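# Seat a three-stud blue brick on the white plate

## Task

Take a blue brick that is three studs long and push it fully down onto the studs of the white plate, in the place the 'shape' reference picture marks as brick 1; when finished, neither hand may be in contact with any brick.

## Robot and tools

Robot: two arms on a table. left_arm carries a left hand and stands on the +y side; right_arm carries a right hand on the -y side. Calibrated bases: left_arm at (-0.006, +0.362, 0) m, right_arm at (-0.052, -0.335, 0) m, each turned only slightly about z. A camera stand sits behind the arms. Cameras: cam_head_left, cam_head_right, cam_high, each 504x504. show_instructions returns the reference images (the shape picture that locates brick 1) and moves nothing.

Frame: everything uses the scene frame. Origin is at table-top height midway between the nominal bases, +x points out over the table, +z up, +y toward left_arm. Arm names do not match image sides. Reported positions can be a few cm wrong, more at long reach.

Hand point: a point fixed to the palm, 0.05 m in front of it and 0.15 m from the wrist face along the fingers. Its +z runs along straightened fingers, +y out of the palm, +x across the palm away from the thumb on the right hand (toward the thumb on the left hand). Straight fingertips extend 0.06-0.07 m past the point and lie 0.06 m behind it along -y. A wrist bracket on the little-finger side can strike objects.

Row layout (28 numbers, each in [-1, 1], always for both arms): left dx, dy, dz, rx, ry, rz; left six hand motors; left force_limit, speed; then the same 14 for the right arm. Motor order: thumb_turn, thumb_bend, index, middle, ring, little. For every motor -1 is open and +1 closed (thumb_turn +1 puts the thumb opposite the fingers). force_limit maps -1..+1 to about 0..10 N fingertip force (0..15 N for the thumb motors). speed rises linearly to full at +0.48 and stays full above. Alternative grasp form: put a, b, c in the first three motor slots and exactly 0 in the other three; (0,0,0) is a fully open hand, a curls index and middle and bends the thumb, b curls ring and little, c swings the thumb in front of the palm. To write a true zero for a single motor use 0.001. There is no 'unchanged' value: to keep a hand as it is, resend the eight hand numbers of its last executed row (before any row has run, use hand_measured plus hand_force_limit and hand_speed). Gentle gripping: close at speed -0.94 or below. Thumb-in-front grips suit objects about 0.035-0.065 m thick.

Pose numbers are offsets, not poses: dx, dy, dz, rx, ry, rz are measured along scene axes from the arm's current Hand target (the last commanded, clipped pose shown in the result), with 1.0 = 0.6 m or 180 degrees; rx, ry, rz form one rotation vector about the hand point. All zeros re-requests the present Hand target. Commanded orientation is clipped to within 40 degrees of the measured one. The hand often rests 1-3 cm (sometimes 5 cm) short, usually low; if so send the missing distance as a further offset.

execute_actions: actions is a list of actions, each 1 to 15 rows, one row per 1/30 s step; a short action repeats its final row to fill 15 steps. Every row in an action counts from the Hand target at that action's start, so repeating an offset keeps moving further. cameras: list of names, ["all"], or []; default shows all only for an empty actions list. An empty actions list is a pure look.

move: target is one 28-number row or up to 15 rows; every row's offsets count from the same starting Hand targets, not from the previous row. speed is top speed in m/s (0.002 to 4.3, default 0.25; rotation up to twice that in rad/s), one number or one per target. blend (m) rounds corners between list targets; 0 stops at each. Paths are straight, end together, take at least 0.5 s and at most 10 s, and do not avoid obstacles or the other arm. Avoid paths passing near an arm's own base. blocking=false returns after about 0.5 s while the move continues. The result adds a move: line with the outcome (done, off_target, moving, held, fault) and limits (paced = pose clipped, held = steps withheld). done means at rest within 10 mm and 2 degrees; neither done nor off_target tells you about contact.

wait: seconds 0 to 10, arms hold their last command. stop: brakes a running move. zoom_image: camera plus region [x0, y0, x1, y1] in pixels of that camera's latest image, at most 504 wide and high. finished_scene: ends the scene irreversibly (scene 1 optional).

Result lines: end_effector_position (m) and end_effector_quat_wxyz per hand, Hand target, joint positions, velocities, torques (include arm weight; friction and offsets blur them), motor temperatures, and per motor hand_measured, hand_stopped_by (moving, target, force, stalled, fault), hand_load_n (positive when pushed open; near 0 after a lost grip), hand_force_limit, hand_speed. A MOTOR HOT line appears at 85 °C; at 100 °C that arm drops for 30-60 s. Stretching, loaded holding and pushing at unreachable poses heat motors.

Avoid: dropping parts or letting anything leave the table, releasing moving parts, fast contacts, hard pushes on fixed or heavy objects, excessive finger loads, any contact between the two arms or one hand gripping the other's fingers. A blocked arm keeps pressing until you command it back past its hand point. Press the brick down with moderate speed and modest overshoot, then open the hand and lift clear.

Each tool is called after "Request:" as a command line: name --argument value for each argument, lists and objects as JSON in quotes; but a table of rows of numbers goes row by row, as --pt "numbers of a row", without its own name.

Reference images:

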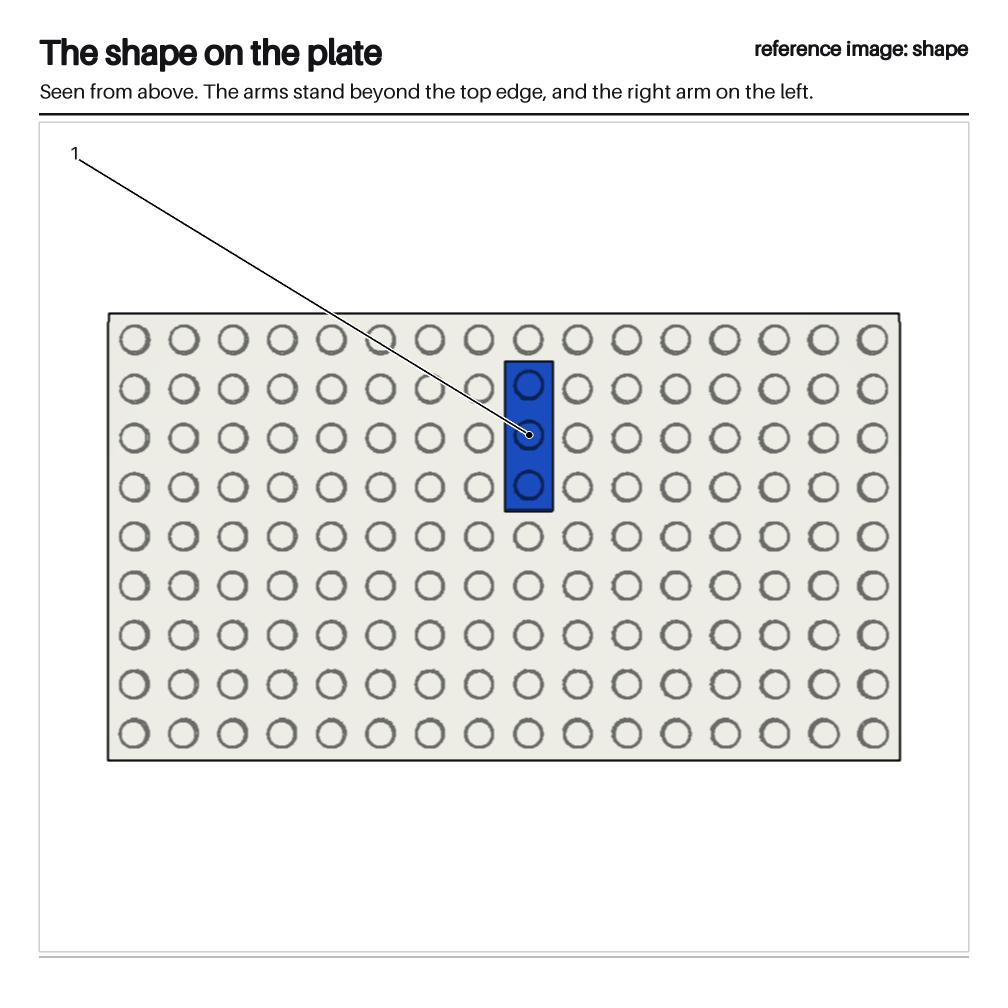

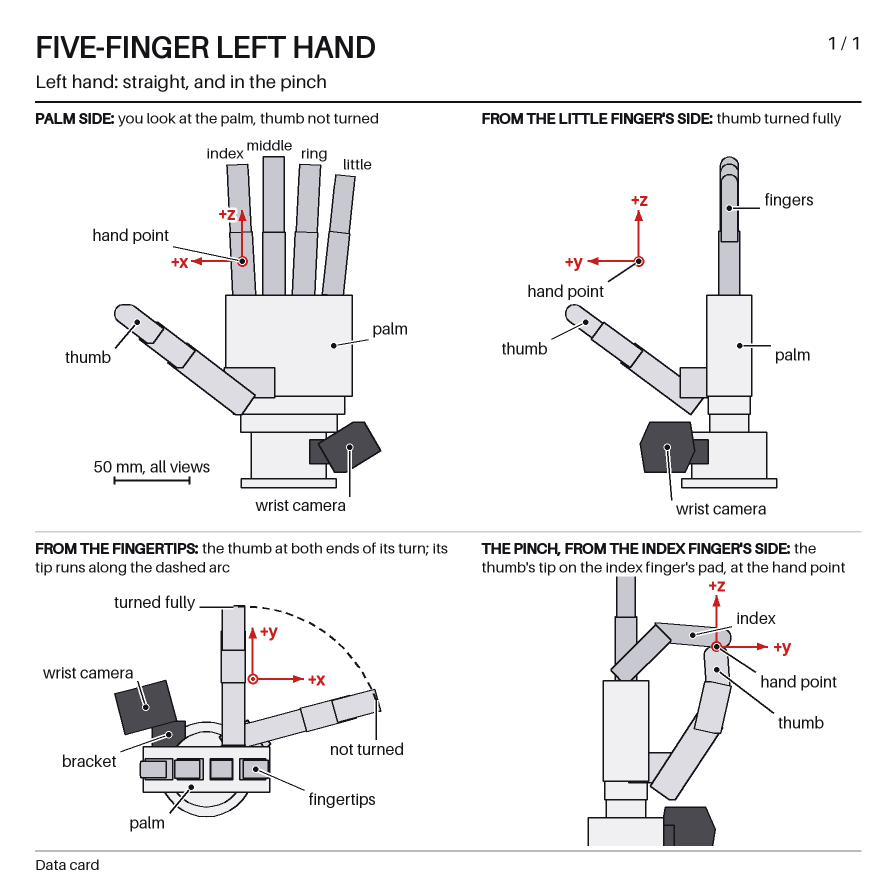

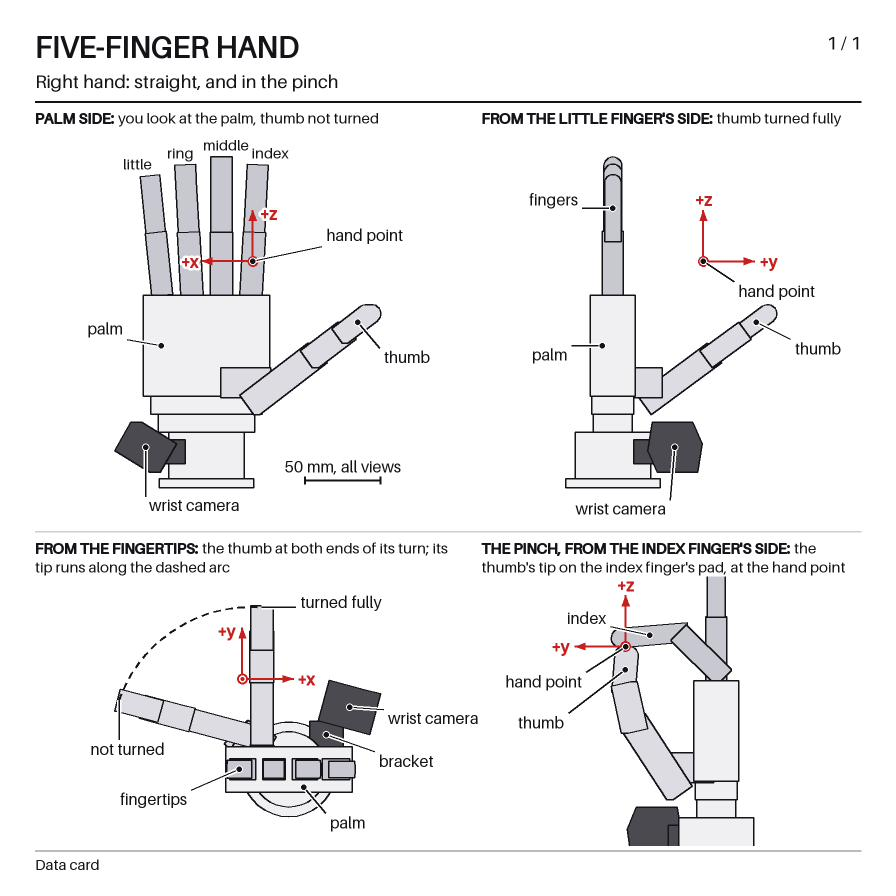

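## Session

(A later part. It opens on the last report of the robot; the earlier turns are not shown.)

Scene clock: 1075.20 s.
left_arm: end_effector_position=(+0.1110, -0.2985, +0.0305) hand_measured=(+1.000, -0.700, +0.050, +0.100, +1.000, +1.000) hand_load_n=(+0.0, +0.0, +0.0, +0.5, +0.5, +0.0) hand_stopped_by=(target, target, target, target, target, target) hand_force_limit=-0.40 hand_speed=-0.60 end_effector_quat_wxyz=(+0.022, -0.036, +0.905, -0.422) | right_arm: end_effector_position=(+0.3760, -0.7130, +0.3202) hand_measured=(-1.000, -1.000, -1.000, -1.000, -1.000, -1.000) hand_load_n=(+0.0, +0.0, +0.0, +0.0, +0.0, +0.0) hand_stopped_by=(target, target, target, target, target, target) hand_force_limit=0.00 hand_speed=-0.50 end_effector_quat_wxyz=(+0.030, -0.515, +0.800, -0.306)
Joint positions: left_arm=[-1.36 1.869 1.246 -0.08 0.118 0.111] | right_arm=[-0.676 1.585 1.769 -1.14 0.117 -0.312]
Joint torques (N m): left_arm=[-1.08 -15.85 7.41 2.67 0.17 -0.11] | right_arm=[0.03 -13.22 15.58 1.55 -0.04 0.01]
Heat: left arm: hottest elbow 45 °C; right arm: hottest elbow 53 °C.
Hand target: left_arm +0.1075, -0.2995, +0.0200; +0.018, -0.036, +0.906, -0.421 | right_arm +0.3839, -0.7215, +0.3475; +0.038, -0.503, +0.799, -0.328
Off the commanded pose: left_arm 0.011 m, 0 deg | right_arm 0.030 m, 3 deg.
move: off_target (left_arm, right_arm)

Request:
move --pt "0.0 0.0 0.0 0 0 0 1 -0.44 0.1 0.1 1 1 -0.4 -0.6 0 0 0 0 0 0 0 0 0 0 0 0 0 -0.5" --pt "0.0 0.0 0.0 0 0 0 1 -0.44 0.4 0.35 1 1 -0.3 -0.93 0 0 0 0 0 0 0 0 0 0 0 0 0 -0.5" --speed 0.03 --cameras '["all"]'

Request:
zoom_image --camera "cam_high" --region '[190, 155, 230, 195]'

Request:
zoom_image --camera "cam_head_right" --region '[384, 358, 420, 394]'

Request:
zoom_image --camera "cam_head_left" --region '[374, 346, 410, 382]'

Scene clock: 1088.73 s.
left_arm: end_effector_position=(+0.1112, -0.2997, +0.0296) hand_measured=(+1.000, -0.440, +0.204, +0.130, +1.000, +1.000) hand_load_n=(+0.0, +3.5, +5.0, +1.5, +0.0, +0.0) hand_stopped_by=(target, target, force, force, target, target) hand_force_limit=-0.30 hand_speed=-0.93 end_effector_quat_wxyz=(+0.022, -0.036, +0.905, -0.424) | right_arm: end_effector_position=(+0.3760, -0.7130, +0.3202) hand_measured=(-1.000, -1.000, -1.000, -1.000, -1.000, -1.000) hand_load_n=(+0.0, +0.0, +0.0, +0.0, +0.0, +0.0) hand_stopped_by=(target, target, target, target, target, target) hand_force_limit=0.00 hand_speed=-0.50 end_effector_quat_wxyz=(+0.030, -0.515, +0.800, -0.306)
Joint positions: left_arm=[-1.36 1.873 1.246 -0.073 0.119 0.111] | right_arm=[-0.676 1.585 1.769 -1.14 0.117 -0.312]
Joint torques (N m): left_arm=[-1.14 -16.21 7.42 2.35 0.14 -0.11] | right_arm=[0.73 -13.45 15.69 1.62 -0.01 -0.04]
Heat: left arm: hottest elbow 43 °C; right arm: hottest elbow 53 °C.
Hand target: left_arm +0.1075, -0.2994, +0.0200; +0.018, -0.036, +0.906, -0.421 | right_arm +0.3839, -0.7215, +0.3475; +0.038, -0.503, +0.799, -0.328
Off the commanded pose: left_arm 0.010 m, 1 deg | right_arm 0.030 m, 3 deg.
move: off_target (right_arm); target 2's new numbers were sent with left_arm's hand 0.011 m and 0 deg from that target

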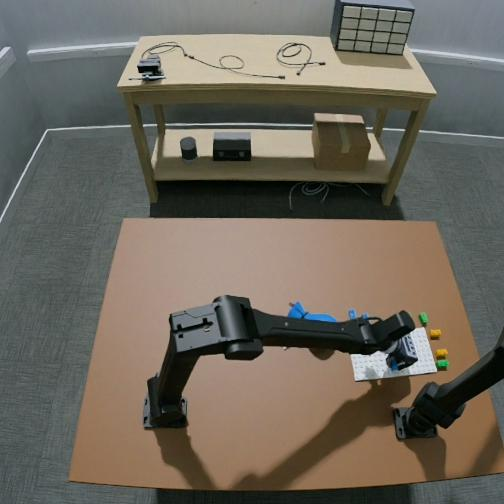

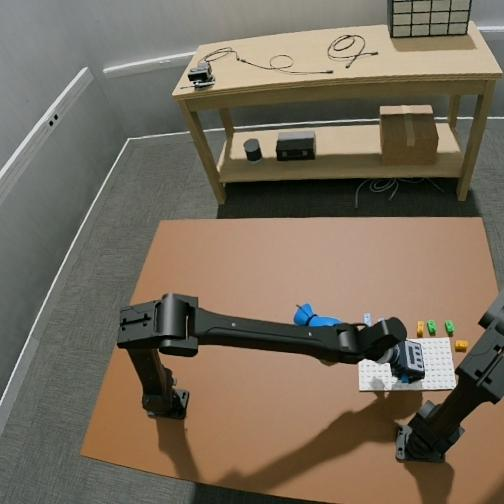

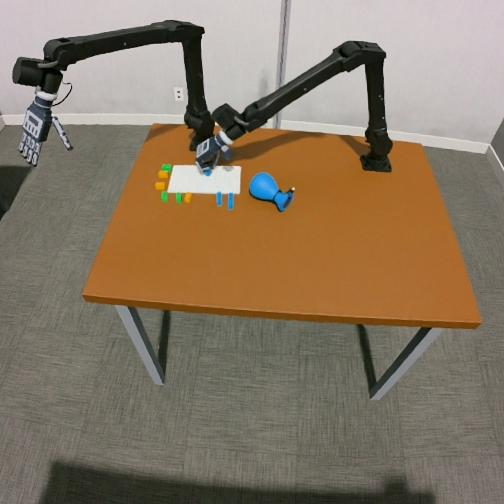

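Scaled by 12.600.

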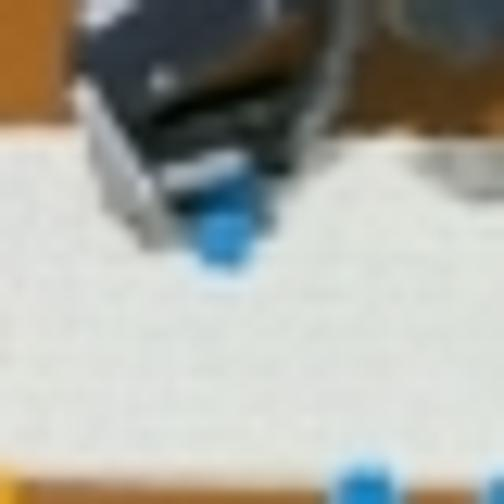

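Scaled by 14.000.

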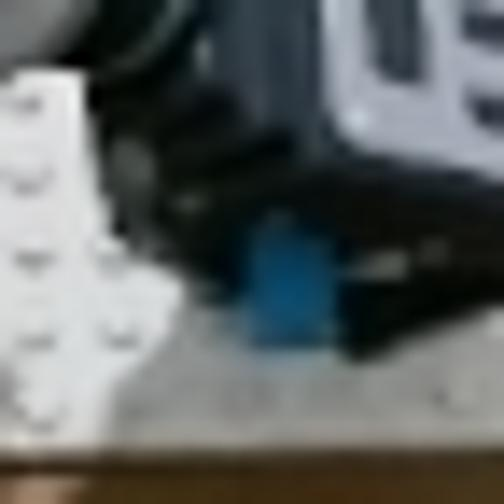

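Scaled by 14.000.

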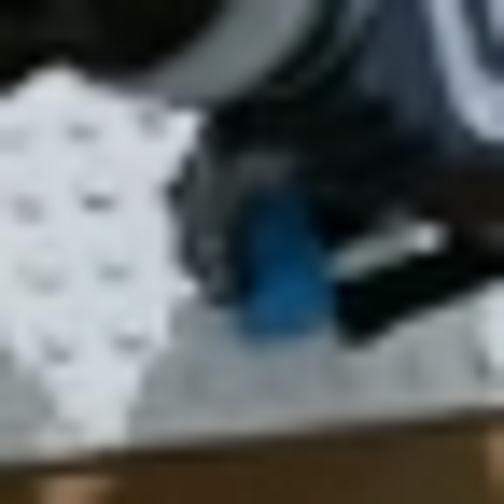

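Request:
move --target '[0.0, 0.0, 0.0, 0, 0, 0, 1, -0.468, 0.24, 0.172, 1, 1, 0.1, -0.93, 0, 0, 0, 0, 0, 0, 0, 0, 0, 0, 0, 0, 0, -0.5]' --speed 0.03 --cameras '["all"]'

Request:
zoom_image --camera "cam_high" --region '[190, 155, 230, 195]'

Request:
zoom_image --camera "cam_head_right" --region '[384, 358, 420, 394]'

Request:
zoom_image --camera "cam_head_left" --region '[374, 346, 410, 382]'

Scene clock: 1096.53 s.
left_arm: end_effector_position=(+0.1112, -0.2999, +0.0297) hand_measured=(+1.000, -0.470, +0.228, +0.148, +1.000, +1.000) hand_load_n=(+0.0, +4.5, +3.0, +2.5, +0.0, +0.0) hand_stopped_by=(target, target, force, force, target, target) hand_force_limit=0.10 hand_speed=-0.93 end_effector_quat_wxyz=(+0.022, -0.036, +0.904, -0.425) | right_arm: end_effector_position=(+0.3760, -0.7130, +0.3202) hand_measured=(-1.000, -1.000, -1.000, -1.000, -1.000, -1.000) hand_load_n=(+0.0, +0.0, +0.0, +0.0, +0.0, +0.0) hand_stopped_by=(target, target, target, target, target, target) hand_force_limit=0.00 hand_speed=-0.50 end_effector_quat_wxyz=(+0.030, -0.515, +0.800, -0.306)
Joint positions: left_arm=[-1.36 1.873 1.246 -0.073 0.119 0.111] | right_arm=[-0.676 1.585 1.769 -1.14 0.117 -0.312]
Joint torques (N m): left_arm=[-1.14 -16.21 7.42 2.3 0.13 -0.11] | right_arm=[0.15 -13.57 15.68 1.52 0 -0.01]
Heat: left arm: hottest elbow 42 °C; right arm: hottest elbow 53 °C.
Hand target: left_arm +0.1075, -0.2995, +0.0201; +0.018, -0.036, +0.906, -0.421 | right_arm +0.3839, -0.7215, +0.3475; +0.038, -0.503, +0.799, -0.328
Off the commanded pose: left_arm 0.010 m, 1 deg | right_arm 0.030 m, 3 deg.
move: off_target (right_arm)

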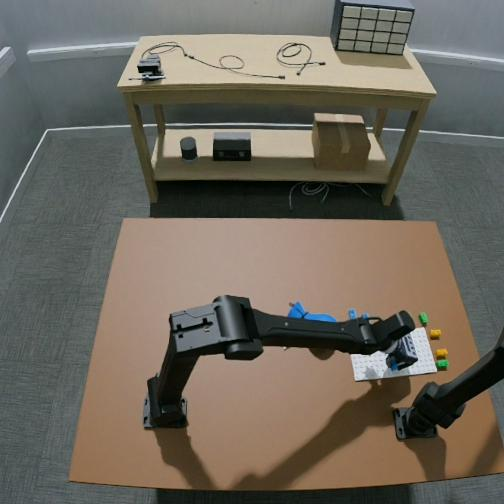

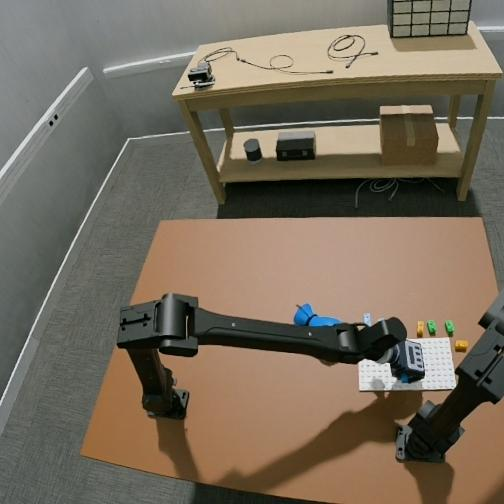

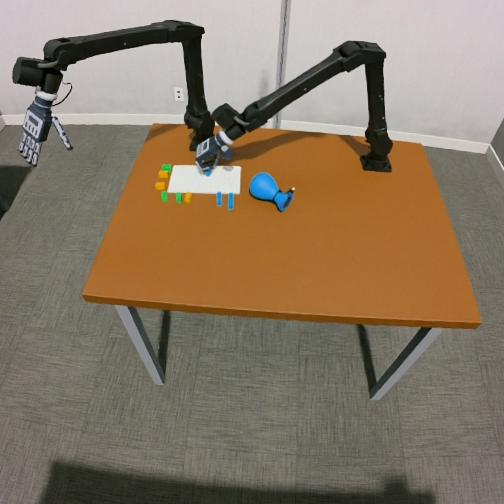

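Scaled by 12.600.

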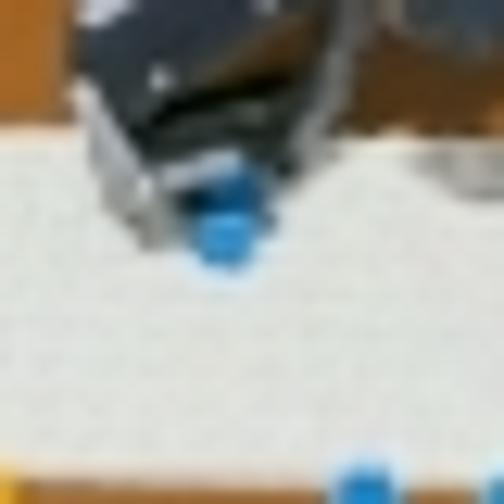

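Scaled by 14.000.

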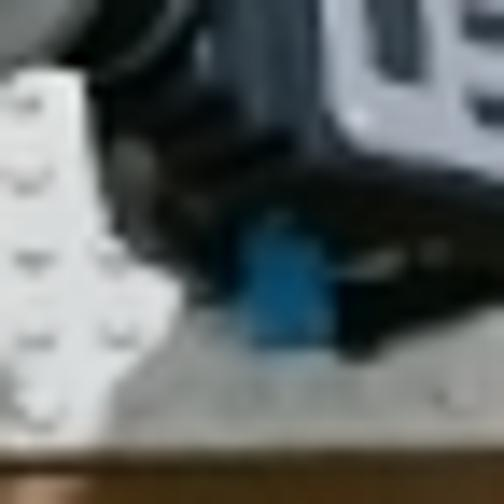

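Scaled by 14.000.

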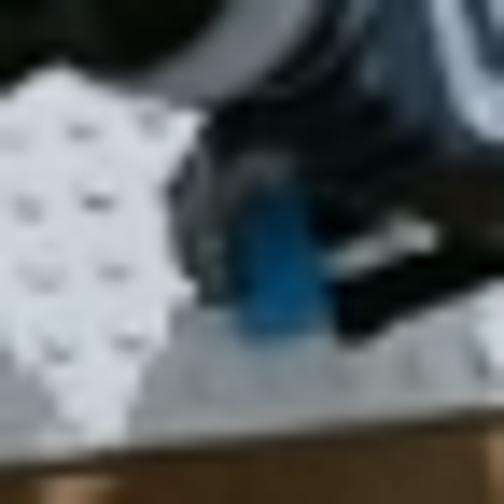

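Request:
move --target '[0.0, 0.006, -0.03, 0, 0, 0, 1, -0.468, 0.24, 0.172, 1, 1, 0.1, -0.93, 0, 0, 0, 0, 0, 0, 0, 0, 0, 0, 0, 0, 0, -0.5]' --speed 0.03 --cameras '["all"]'

Request:
zoom_image --camera "cam_high" --region '[190, 155, 230, 195]'

Request:
zoom_image --camera "cam_head_right" --region '[384, 358, 420, 394]'

Request:
zoom_image --camera "cam_head_left" --region '[374, 346, 410, 382]'

Scene clock: 1102.93 s.
left_arm: end_effector_position=(+0.1112, -0.3011, +0.0283) hand_measured=(+1.000, -0.470, +0.228, +0.150, +1.000, +1.000) hand_load_n=(+0.0, +4.0, +3.0, +0.0, +0.5, +0.0) hand_stopped_by=(target, target, force, force, target, target) hand_force_limit=0.10 hand_speed=-0.93 end_effector_quat_wxyz=(+0.023, -0.034, +0.899, -0.435) | right_arm: end_effector_position=(+0.3760, -0.7130, +0.3202) hand_measured=(-1.000, -1.000, -1.000, -1.000, -1.000, -1.000) hand_load_n=(+0.0, +0.0, +0.0, +0.0, +0.0, +0.0) hand_stopped_by=(target, target, target, target, target, target) hand_force_limit=0.00 hand_speed=-0.50 end_effector_quat_wxyz=(+0.030, -0.515, +0.800, -0.306)
Joint positions: left_arm=[-1.36 1.873 1.229 -0.03 0.121 0.111] | right_arm=[-0.676 1.585 1.769 -1.14 0.117 -0.312]
Joint torques (N m): left_arm=[-0.97 -14.33 6.82 2.55 0.11 -0.1] | right_arm=[0.15 -13.74 15.56 1.52 -0.01 0.04]
Heat: left arm: hottest elbow 42 °C; right arm: hottest elbow 53 °C.
Hand target: left_arm +0.1075, -0.2959, +0.0021; +0.018, -0.036, +0.906, -0.421 | right_arm +0.3839, -0.7215, +0.3475; +0.038, -0.503, +0.799, -0.328
Off the commanded pose: left_arm 0.027 m, 2 deg | right_arm 0.030 m, 3 deg.
move: off_target (left_arm, right_arm)

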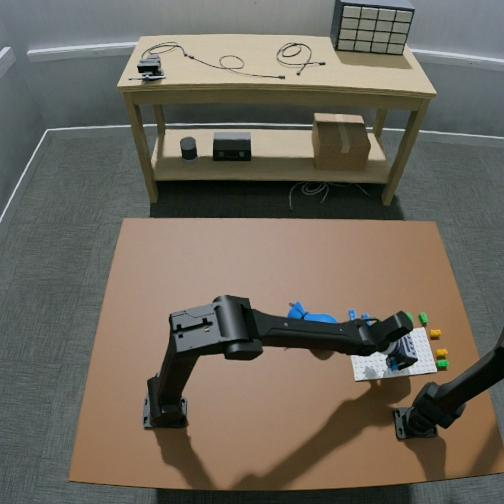

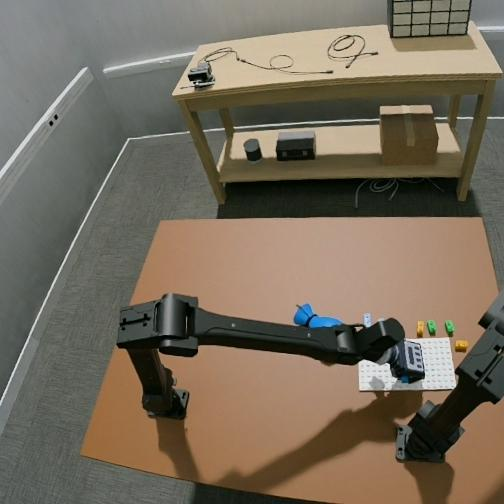

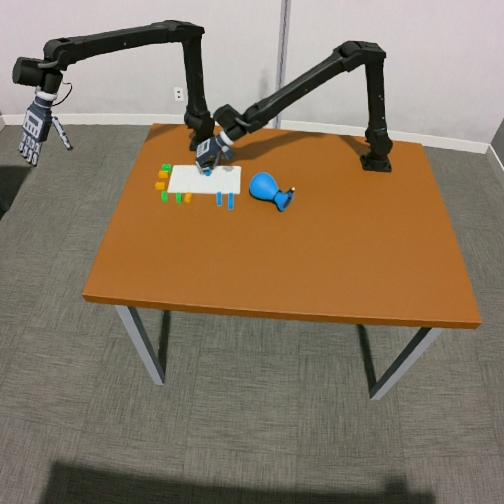

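Scaled by 12.600.

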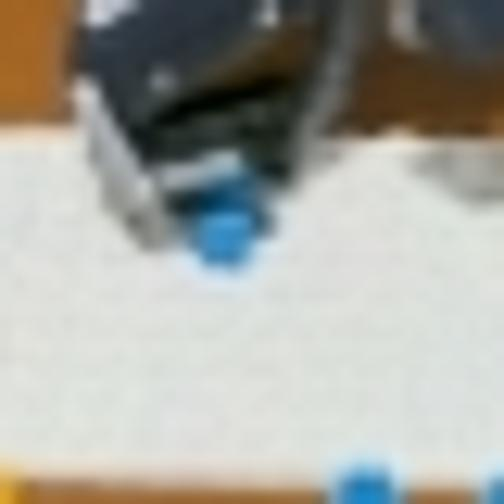

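Scaled by 14.000.

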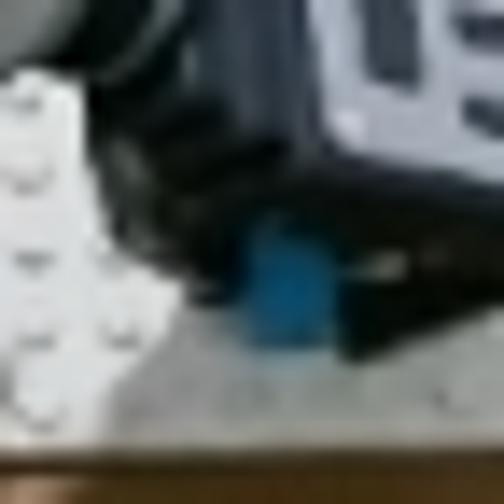

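Scaled by 14.000.

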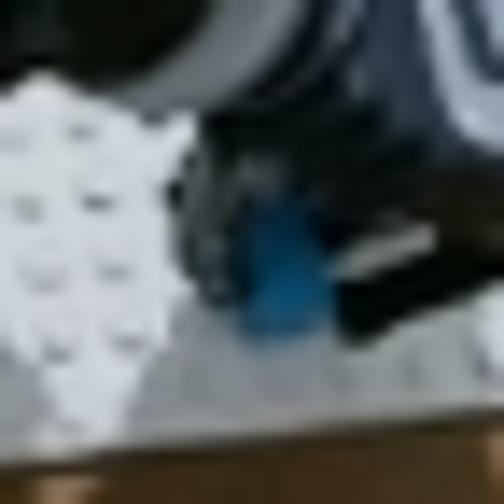

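Request:
move --pt "0.0 0.004 0.025 0 0 0 1 -0.468 0.24 0.172 1 1 0.1 -0.93 0 0 0 0 0 0 0 0 0 0 0 0 0 -0.5" --pt "0.0 0.004 0.025 0 0 0 1 -0.515 0.275 0.2 1 1 0.2 -0.92 0 0 0 0 0 0 0 0 0 0 0 0 0 -0.5" --speed 0.03 --cameras '["all"]'

Request:
zoom_image --camera "cam_high" --region '[190, 155, 230, 195]'

Request:
zoom_image --camera "cam_head_right" --region '[384, 358, 420, 394]'

Request:
zoom_image --camera "cam_head_left" --region '[374, 346, 410, 382]'

Scene clock: 1122.43 s.
left_arm: end_effector_position=(+0.1109, -0.3012, +0.0284) hand_measured=(+1.000, -0.516, +0.264, +0.184, +1.000, +1.000) hand_load_n=(-0.5, +1.5, +1.0, +3.5, +0.0, +0.0) hand_stopped_by=(target, target, force, force, target, target) hand_force_limit=0.20 hand_speed=-0.92 end_effector_quat_wxyz=(+0.023, -0.034, +0.899, -0.436) | right_arm: end_effector_position=(+0.3760, -0.7130, +0.3202) hand_measured=(-1.000, -1.000, -1.000, -1.000, -1.000, -1.000) hand_load_n=(+0.0, +0.0, +0.0, +0.0, +0.0, +0.0) hand_stopped_by=(target, target, target, target, target, target) hand_force_limit=0.00 hand_speed=-0.50 end_effector_quat_wxyz=(+0.030, -0.515, +0.800, -0.306)
Joint positions: left_arm=[-1.36 1.873 1.229 -0.03 0.122 0.111] | right_arm=[-0.676 1.585 1.769 -1.14 0.117 -0.312]
Joint torques (N m): left_arm=[-0.91 -16.73 7.12 1.1 0.09 -0.09] | right_arm=[0.5 -13.57 15.66 1.65 -0.02 -0.02]
Motor temperatures (°C): left_arm=[29 35 41 28 26 27] | right_arm=[27 36 53 27 28 27]
Heat: left arm: hottest elbow 41 °C; right arm: hottest elbow 53 °C.
Hand target: left_arm +0.1075, -0.2936, +0.0172; +0.018, -0.036, +0.906, -0.421 | right_arm +0.3839, -0.7215, +0.3475; +0.038, -0.503, +0.799, -0.328
Off the commanded pose: left_arm 0.014 m, 2 deg | right_arm 0.030 m, 3 deg.
move: off_target (left_arm, right_arm); target 2's new numbers were sent with left_arm's hand 0.014 m and 2 deg from that target

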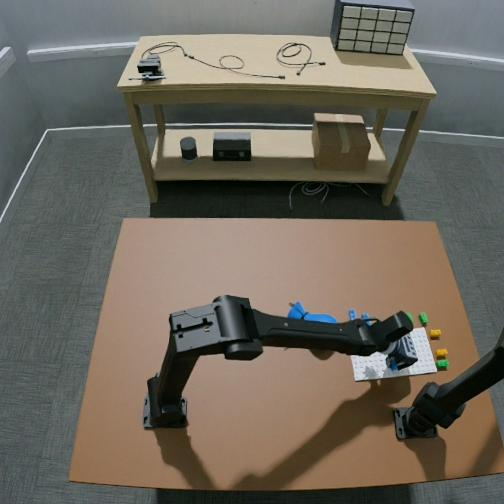

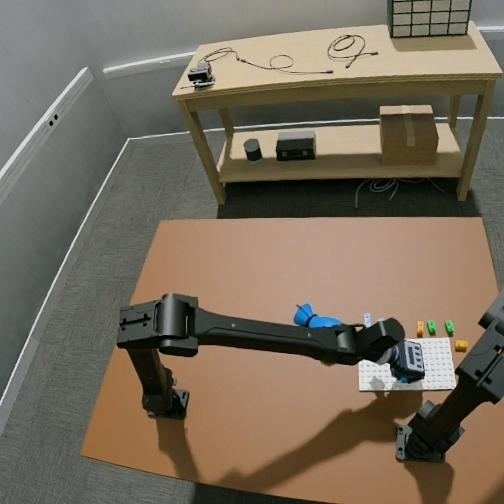

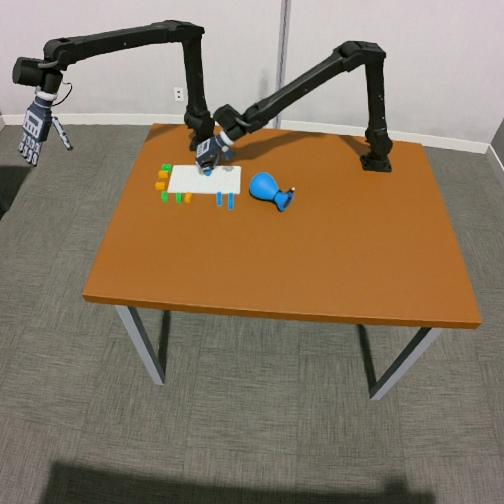

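Scaled by 12.600.

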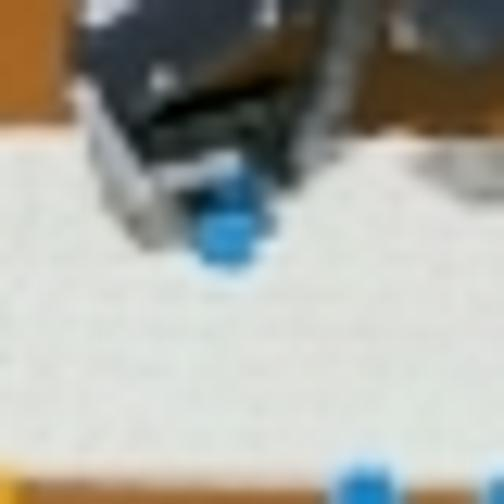

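Scaled by 14.000.

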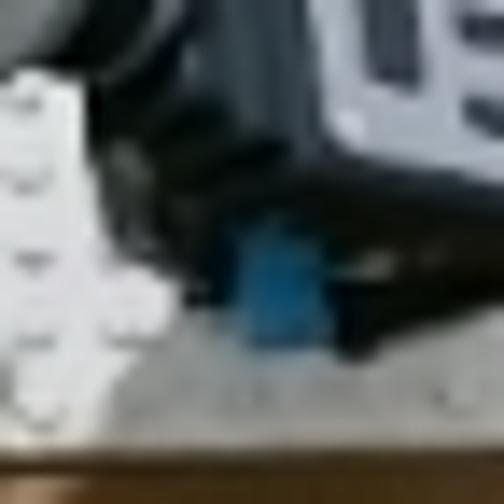

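Scaled by 14.000.

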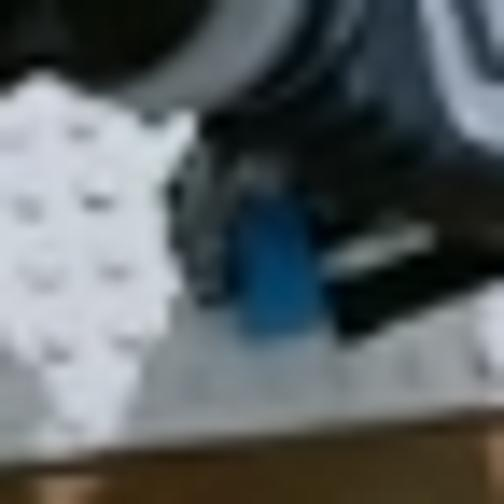

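Request:
move --pt "0.0 0.0 0.0 0 0 0 1 -0.515 0.34 0.26 1 1 0.3 -0.93 0 0 0 0 0 0 0 0 0 0 0 0 0 -0.5" --pt "0.0 0.01 -0.08 0 0 0 1 -0.515 0.34 0.26 1 1 0.3 -0.93 0 0 0 0 0 0 0 0 0 0 0 0 0 -0.5" --speed 0.03 --cameras '["all"]'

Request:
zoom_image --camera "cam_high" --region '[190, 155, 230, 195]'

Request:
zoom_image --camera "cam_head_right" --region '[384, 358, 420, 394]'

Request:
zoom_image --camera "cam_head_left" --region '[374, 346, 410, 382]'

Scene clock: 1135.23 s.
left_arm: end_effector_position=(+0.1105, -0.3037, +0.0248) hand_measured=(+1.000, -0.518, +0.288, +0.194, +1.000, +1.000) hand_load_n=(-0.5, +11.0, +6.0, +0.0, +0.0, +0.0) hand_stopped_by=(target, target, force, force, target, target) hand_force_limit=0.30 hand_speed=-0.93 end_effector_quat_wxyz=(+0.025, -0.032, +0.887, -0.459) | right_arm: end_effector_position=(+0.3760, -0.7130, +0.3202) hand_measured=(-1.000, -1.000, -1.000, -1.000, -1.000, -1.000) hand_load_n=(+0.0, +0.0, +0.0, +0.0, +0.0, +0.0) hand_stopped_by=(target, target, target, target, target, target) hand_force_limit=0.00 hand_speed=-0.50 end_effector_quat_wxyz=(+0.030, -0.515, +0.800, -0.306)
Joint positions: left_arm=[-1.36 1.876 1.19 0.064 0.126 0.107] | right_arm=[-0.676 1.585 1.769 -1.14 0.117 -0.312]
Joint torques (N m): left_arm=[-0.62 -11.46 5.63 2.09 0.01 -0.03] | right_arm=[0.15 -14.04 15.76 1.51 -0.01 -0.02]
Heat: left arm: hottest elbow 41 °C; right arm: hottest elbow 54 °C.
Hand target: left_arm +0.1076, -0.2874, -0.0310; +0.019, -0.036, +0.906, -0.421 | right_arm +0.3839, -0.7215, +0.3475; +0.038, -0.503, +0.799, -0.328
Off the commanded pose: left_arm 0.058 m, 5 deg | right_arm 0.030 m, 3 deg.
move: off_target (left_arm, right_arm)

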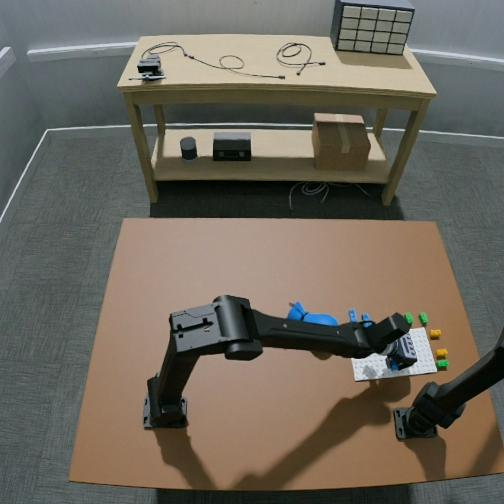

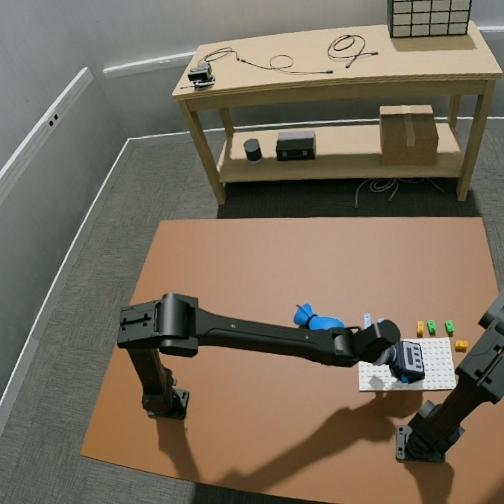

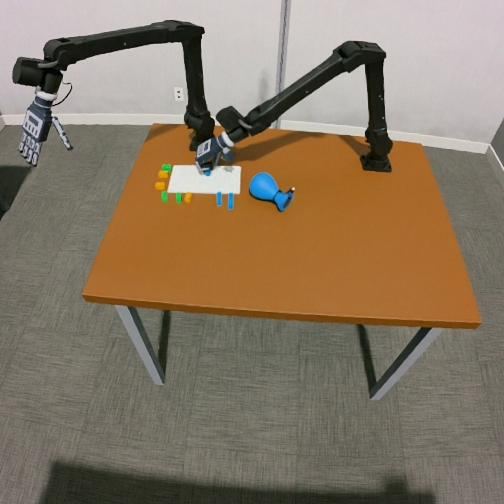

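Scaled by 12.600.

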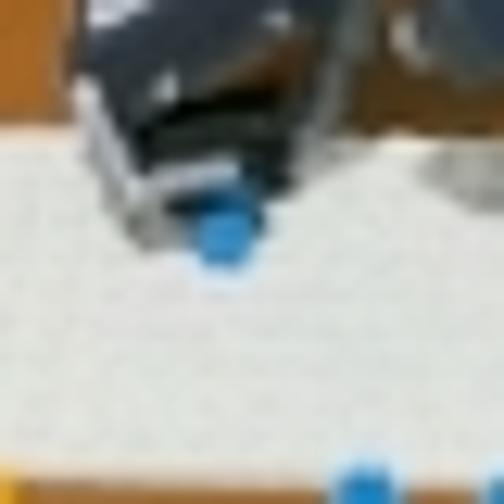

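Scaled by 14.000.

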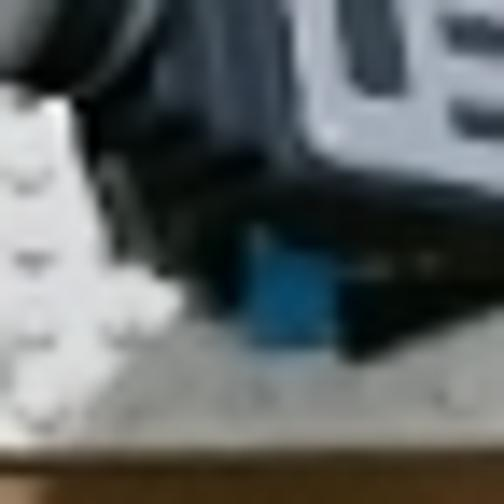

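Scaled by 14.000.

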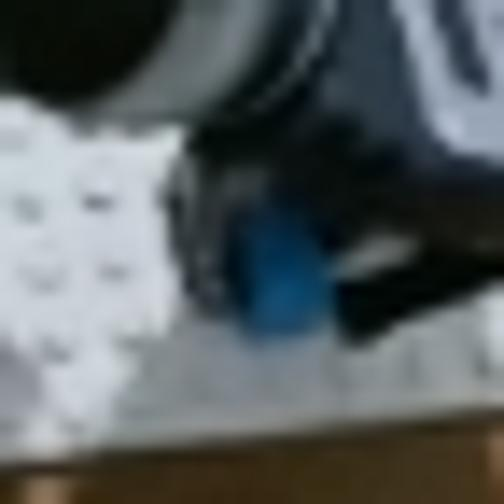

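Request:
move --pt "0.0 -0.01 0.085 0 0 0 1 -0.518 0.34 0.26 1 1 0.3 -0.93 0 0 0 0 0 0 0 0 0 0 0 0 0 -0.5" --pt "0.0 -0.01 0.085 0 0 0 1 -0.56 0.345 0.265 1 1 0.1 -0.92 0 0 0 0 0 0 0 0 0 0 0 0 0 -0.5" --speed 0.04 --cameras '["all"]'

Request:
zoom_image --camera "cam_high" --region '[190, 155, 230, 195]'

Request:
zoom_image --camera "cam_head_right" --region '[384, 358, 420, 394]'

Request:
zoom_image --camera "cam_head_left" --region '[374, 346, 410, 382]'

Scene clock: 1180.13 s.
left_arm: end_effector_position=(+0.1103, -0.3013, +0.0260) hand_measured=(+1.000, -0.560, +0.288, +0.206, +1.000, +1.000) hand_load_n=(+0.0, +0.0, +0.5, +5.5, +0.0, +0.0) hand_stopped_by=(target, target, force, force, target, target) hand_force_limit=0.10 hand_speed=-0.92 end_effector_quat_wxyz=(+0.022, -0.036, +0.897, -0.440) | right_arm: end_effector_position=(+0.3760, -0.7130, +0.3202) hand_measured=(-1.000, -1.000, -1.000, -1.000, -1.000, -1.000) hand_load_n=(+0.0, +0.0, +0.0, +0.0, +0.0, +0.0) hand_stopped_by=(target, target, target, target, target, target) hand_force_limit=0.00 hand_speed=-0.50 end_effector_quat_wxyz=(+0.030, -0.515, +0.800, -0.306)
Joint positions: left_arm=[-1.36 1.875 1.219 -0.009 0.123 0.104] | right_arm=[-0.676 1.585 1.769 -1.14 0.117 -0.312]
Joint torques (N m): left_arm=[-0.91 -17.32 7.9 -0.05 0.06 -0.03] | right_arm=[0.09 -13.33 15.64 1.65 -0.01 -0.03]
Heat: left arm: hottest elbow 38 °C; right arm: hottest elbow 54 °C.
Hand target: left_arm +0.1075, -0.2935, +0.0201; +0.018, -0.036, +0.906, -0.421 | right_arm +0.3839, -0.7215, +0.3475; +0.038, -0.503, +0.799, -0.328
Off the commanded pose: left_arm 0.010 m, 2 deg | right_arm 0.030 m, 3 deg.
move: off_target (right_arm)

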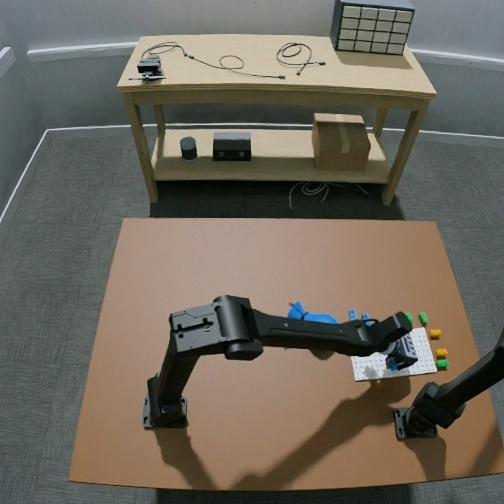

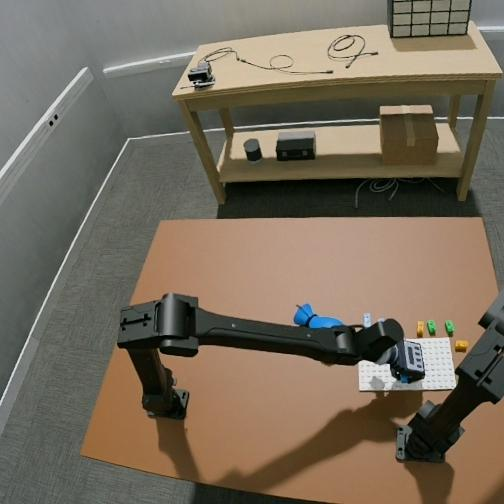

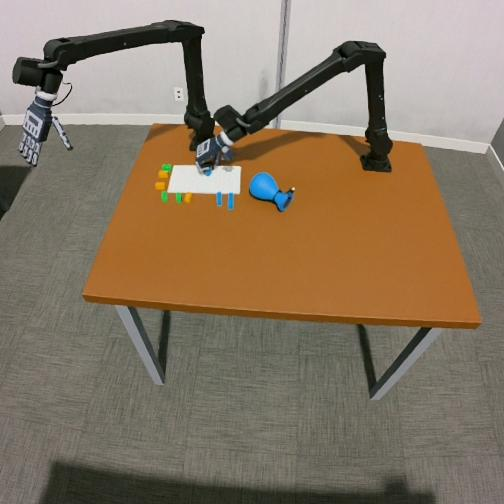

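Scaled by 12.600.

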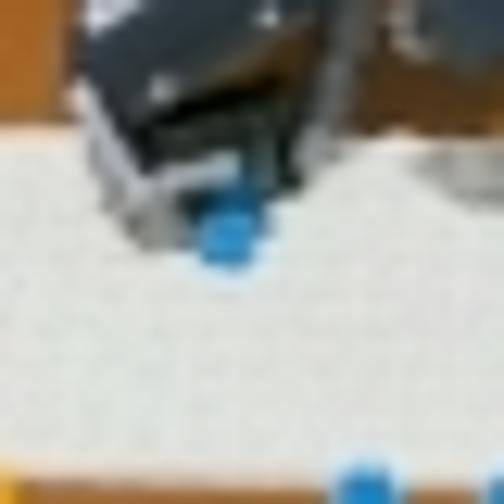

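Scaled by 14.000.

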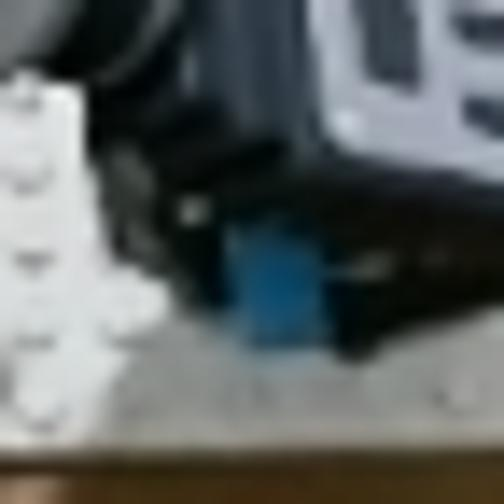

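Scaled by 14.000.

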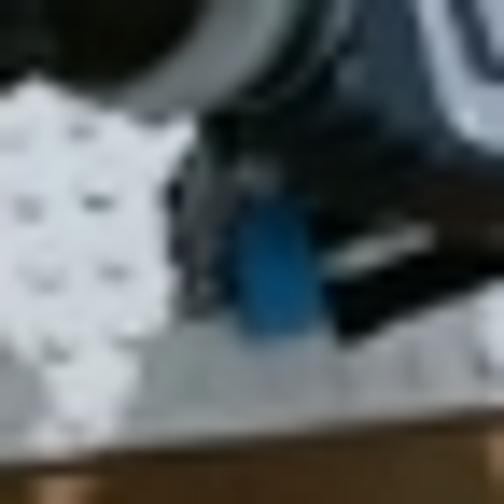

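Request:
move --pt "0.0 0.0 0.0 0 0 0 1 -0.8 0.24 0.175 1 1 0.1 -0.7 0 0 0 0 0 0 0 0 0 0 0 0 0 -0.5" --pt "0.0 -0.06 0.085 0 0 0 1 -0.8 0.24 0.175 1 1 0.1 -0.7 0 0 0 0 0 0 0 0 0 0 0 0 0 -0.5" --speed 0.06

Request:
move --target '[0.0, 0.0, 0.08, 0, 0, 0, 1, -0.8, 0.24, 0.175, 1, 1, 0.1, -0.7, 0, 0, 0, 0, 0, 0, 0, 0, 0, 0, 0, 0, 0, -0.5]' --speed 0.08 --cameras '["all"]'

Request:
zoom_image --camera "cam_high" --region '[190, 155, 230, 195]'

Request:
zoom_image --camera "cam_head_right" --region '[384, 358, 420, 394]'

Request:
zoom_image --camera "cam_head_left" --region '[374, 346, 410, 382]'

Scene clock: 1195.60 s.
left_arm: end_effector_position=(+0.1108, -0.3064, +0.0475) hand_measured=(+1.000, -0.800, +0.240, +0.174, +1.000, +1.000) hand_load_n=(+0.0, +0.0, +0.0, +0.0, +0.5, +0.0) hand_stopped_by=(target, target, target, target, target, target) hand_force_limit=0.10 hand_speed=-0.70 end_effector_quat_wxyz=(+0.018, -0.040, +0.914, -0.403) | right_arm: end_effector_position=(+0.3760, -0.7130, +0.3202) hand_measured=(-1.000, -1.000, -1.000, -1.000, -1.000, -1.000) hand_load_n=(+0.0, +0.0, +0.0, +0.0, +0.0, +0.0) hand_stopped_by=(target, target, target, target, target, target) hand_force_limit=0.00 hand_speed=-0.50 end_effector_quat_wxyz=(+0.030, -0.515, +0.800, -0.306)
Joint positions: left_arm=[-1.364 1.873 1.326 -0.2 0.114 0.104] | right_arm=[-0.676 1.585 1.769 -1.14 0.117 -0.312]
Joint torques (N m): left_arm=[-1.9 -17.55 12.15 1.28 -0.01 -0.12] | right_arm=[-0.03 -13.63 15.75 1.44 -0.05 -0.01]
Heat: left arm: hottest elbow 38 °C; right arm: hottest elbow 54 °C.
Hand target: left_arm +0.1075, -0.3294, +0.0710; +0.018, -0.036, +0.906, -0.421 | right_arm +0.3839, -0.7215, +0.3475; +0.038, -0.503, +0.799, -0.328
Off the commanded pose: left_arm 0.033 m, 2 deg | right_arm 0.030 m, 3 deg.
move: off_target (left_arm, right_arm)

Scene clock: 1196.87 s.
left_arm: end_effector_position=(+0.1111, -0.3077, +0.0846) hand_measured=(+1.000, -0.800, +0.240, +0.174, +1.000, +1.000) hand_load_n=(+0.0, +0.0, +0.0, +0.0, +0.0, +0.0) hand_stopped_by=(target, target, target, target, target, target) hand_force_limit=0.10 hand_speed=-0.70 end_effector_quat_wxyz=(+0.016, -0.041, +0.917, -0.396) | right_arm: end_effector_position=(+0.3760, -0.7130, +0.3202) hand_measured=(-1.000, -1.000, -1.000, -1.000, -1.000, -1.000) hand_load_n=(+0.0, +0.0, +0.0, +0.0, +0.0, +0.0) hand_stopped_by=(target, target, target, target, target, target) hand_force_limit=0.00 hand_speed=-0.50 end_effector_quat_wxyz=(+0.030, -0.515, +0.800, -0.306)
Joint positions: left_arm=[-1.364 1.834 1.385 -0.312 0.114 0.104] | right_arm=[-0.676 1.585 1.769 -1.14 0.117 -0.312]
Joint torques (N m): left_arm=[-1.85 -18.78 12.45 1.2 0 -0.12] | right_arm=[0.09 -13.86 15.75 1.44 -0.05 -0.05]
Heat: left arm: hottest elbow 38 °C; right arm: hottest elbow 54 °C.
Hand target: left_arm +0.1075, -0.3294, +0.1190; +0.018, -0.036, +0.906, -0.421 | right_arm +0.3839, -0.7215, +0.3475; +0.038, -0.503, +0.799, -0.328
Off the commanded pose: left_arm 0.041 m, 3 deg | right_arm 0.030 m, 3 deg.
move: off_target (left_arm, right_arm)

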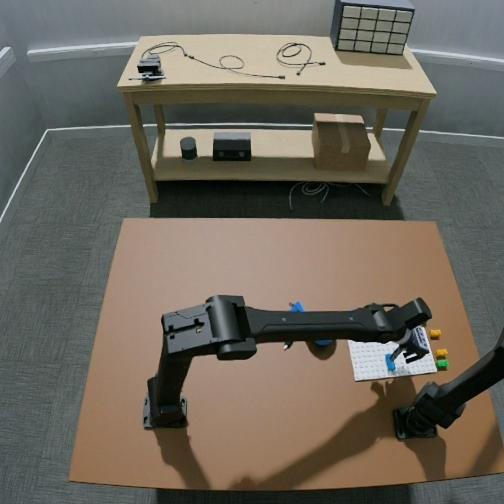

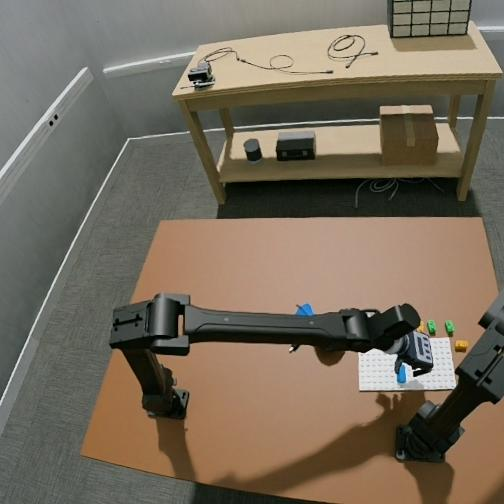

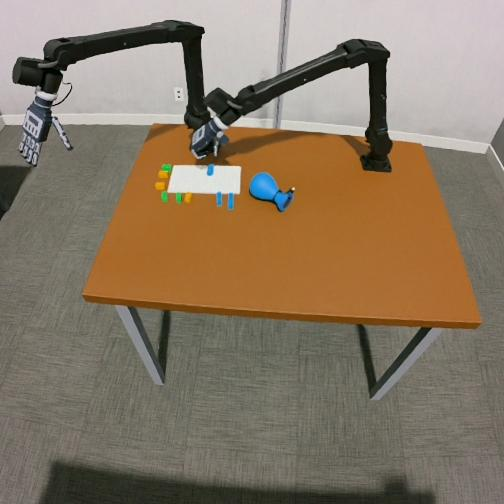

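Scaled by 12.600.

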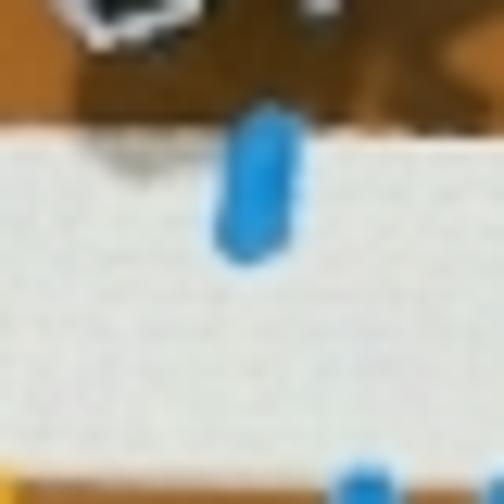

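Scaled by 14.000.

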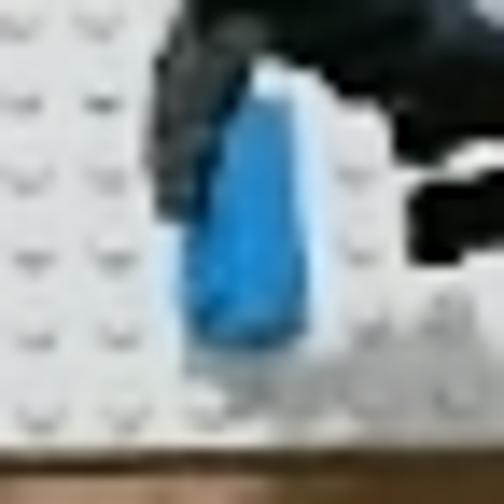

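Scaled by 14.000.

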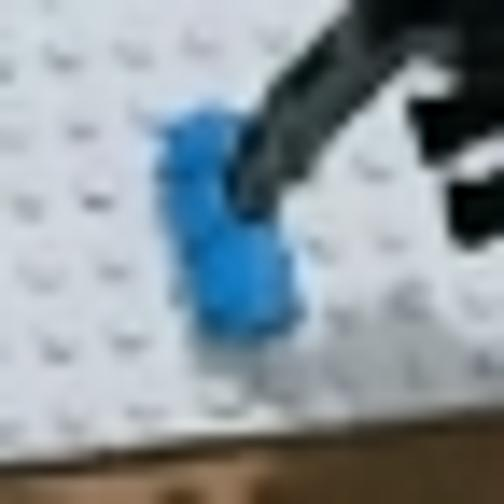

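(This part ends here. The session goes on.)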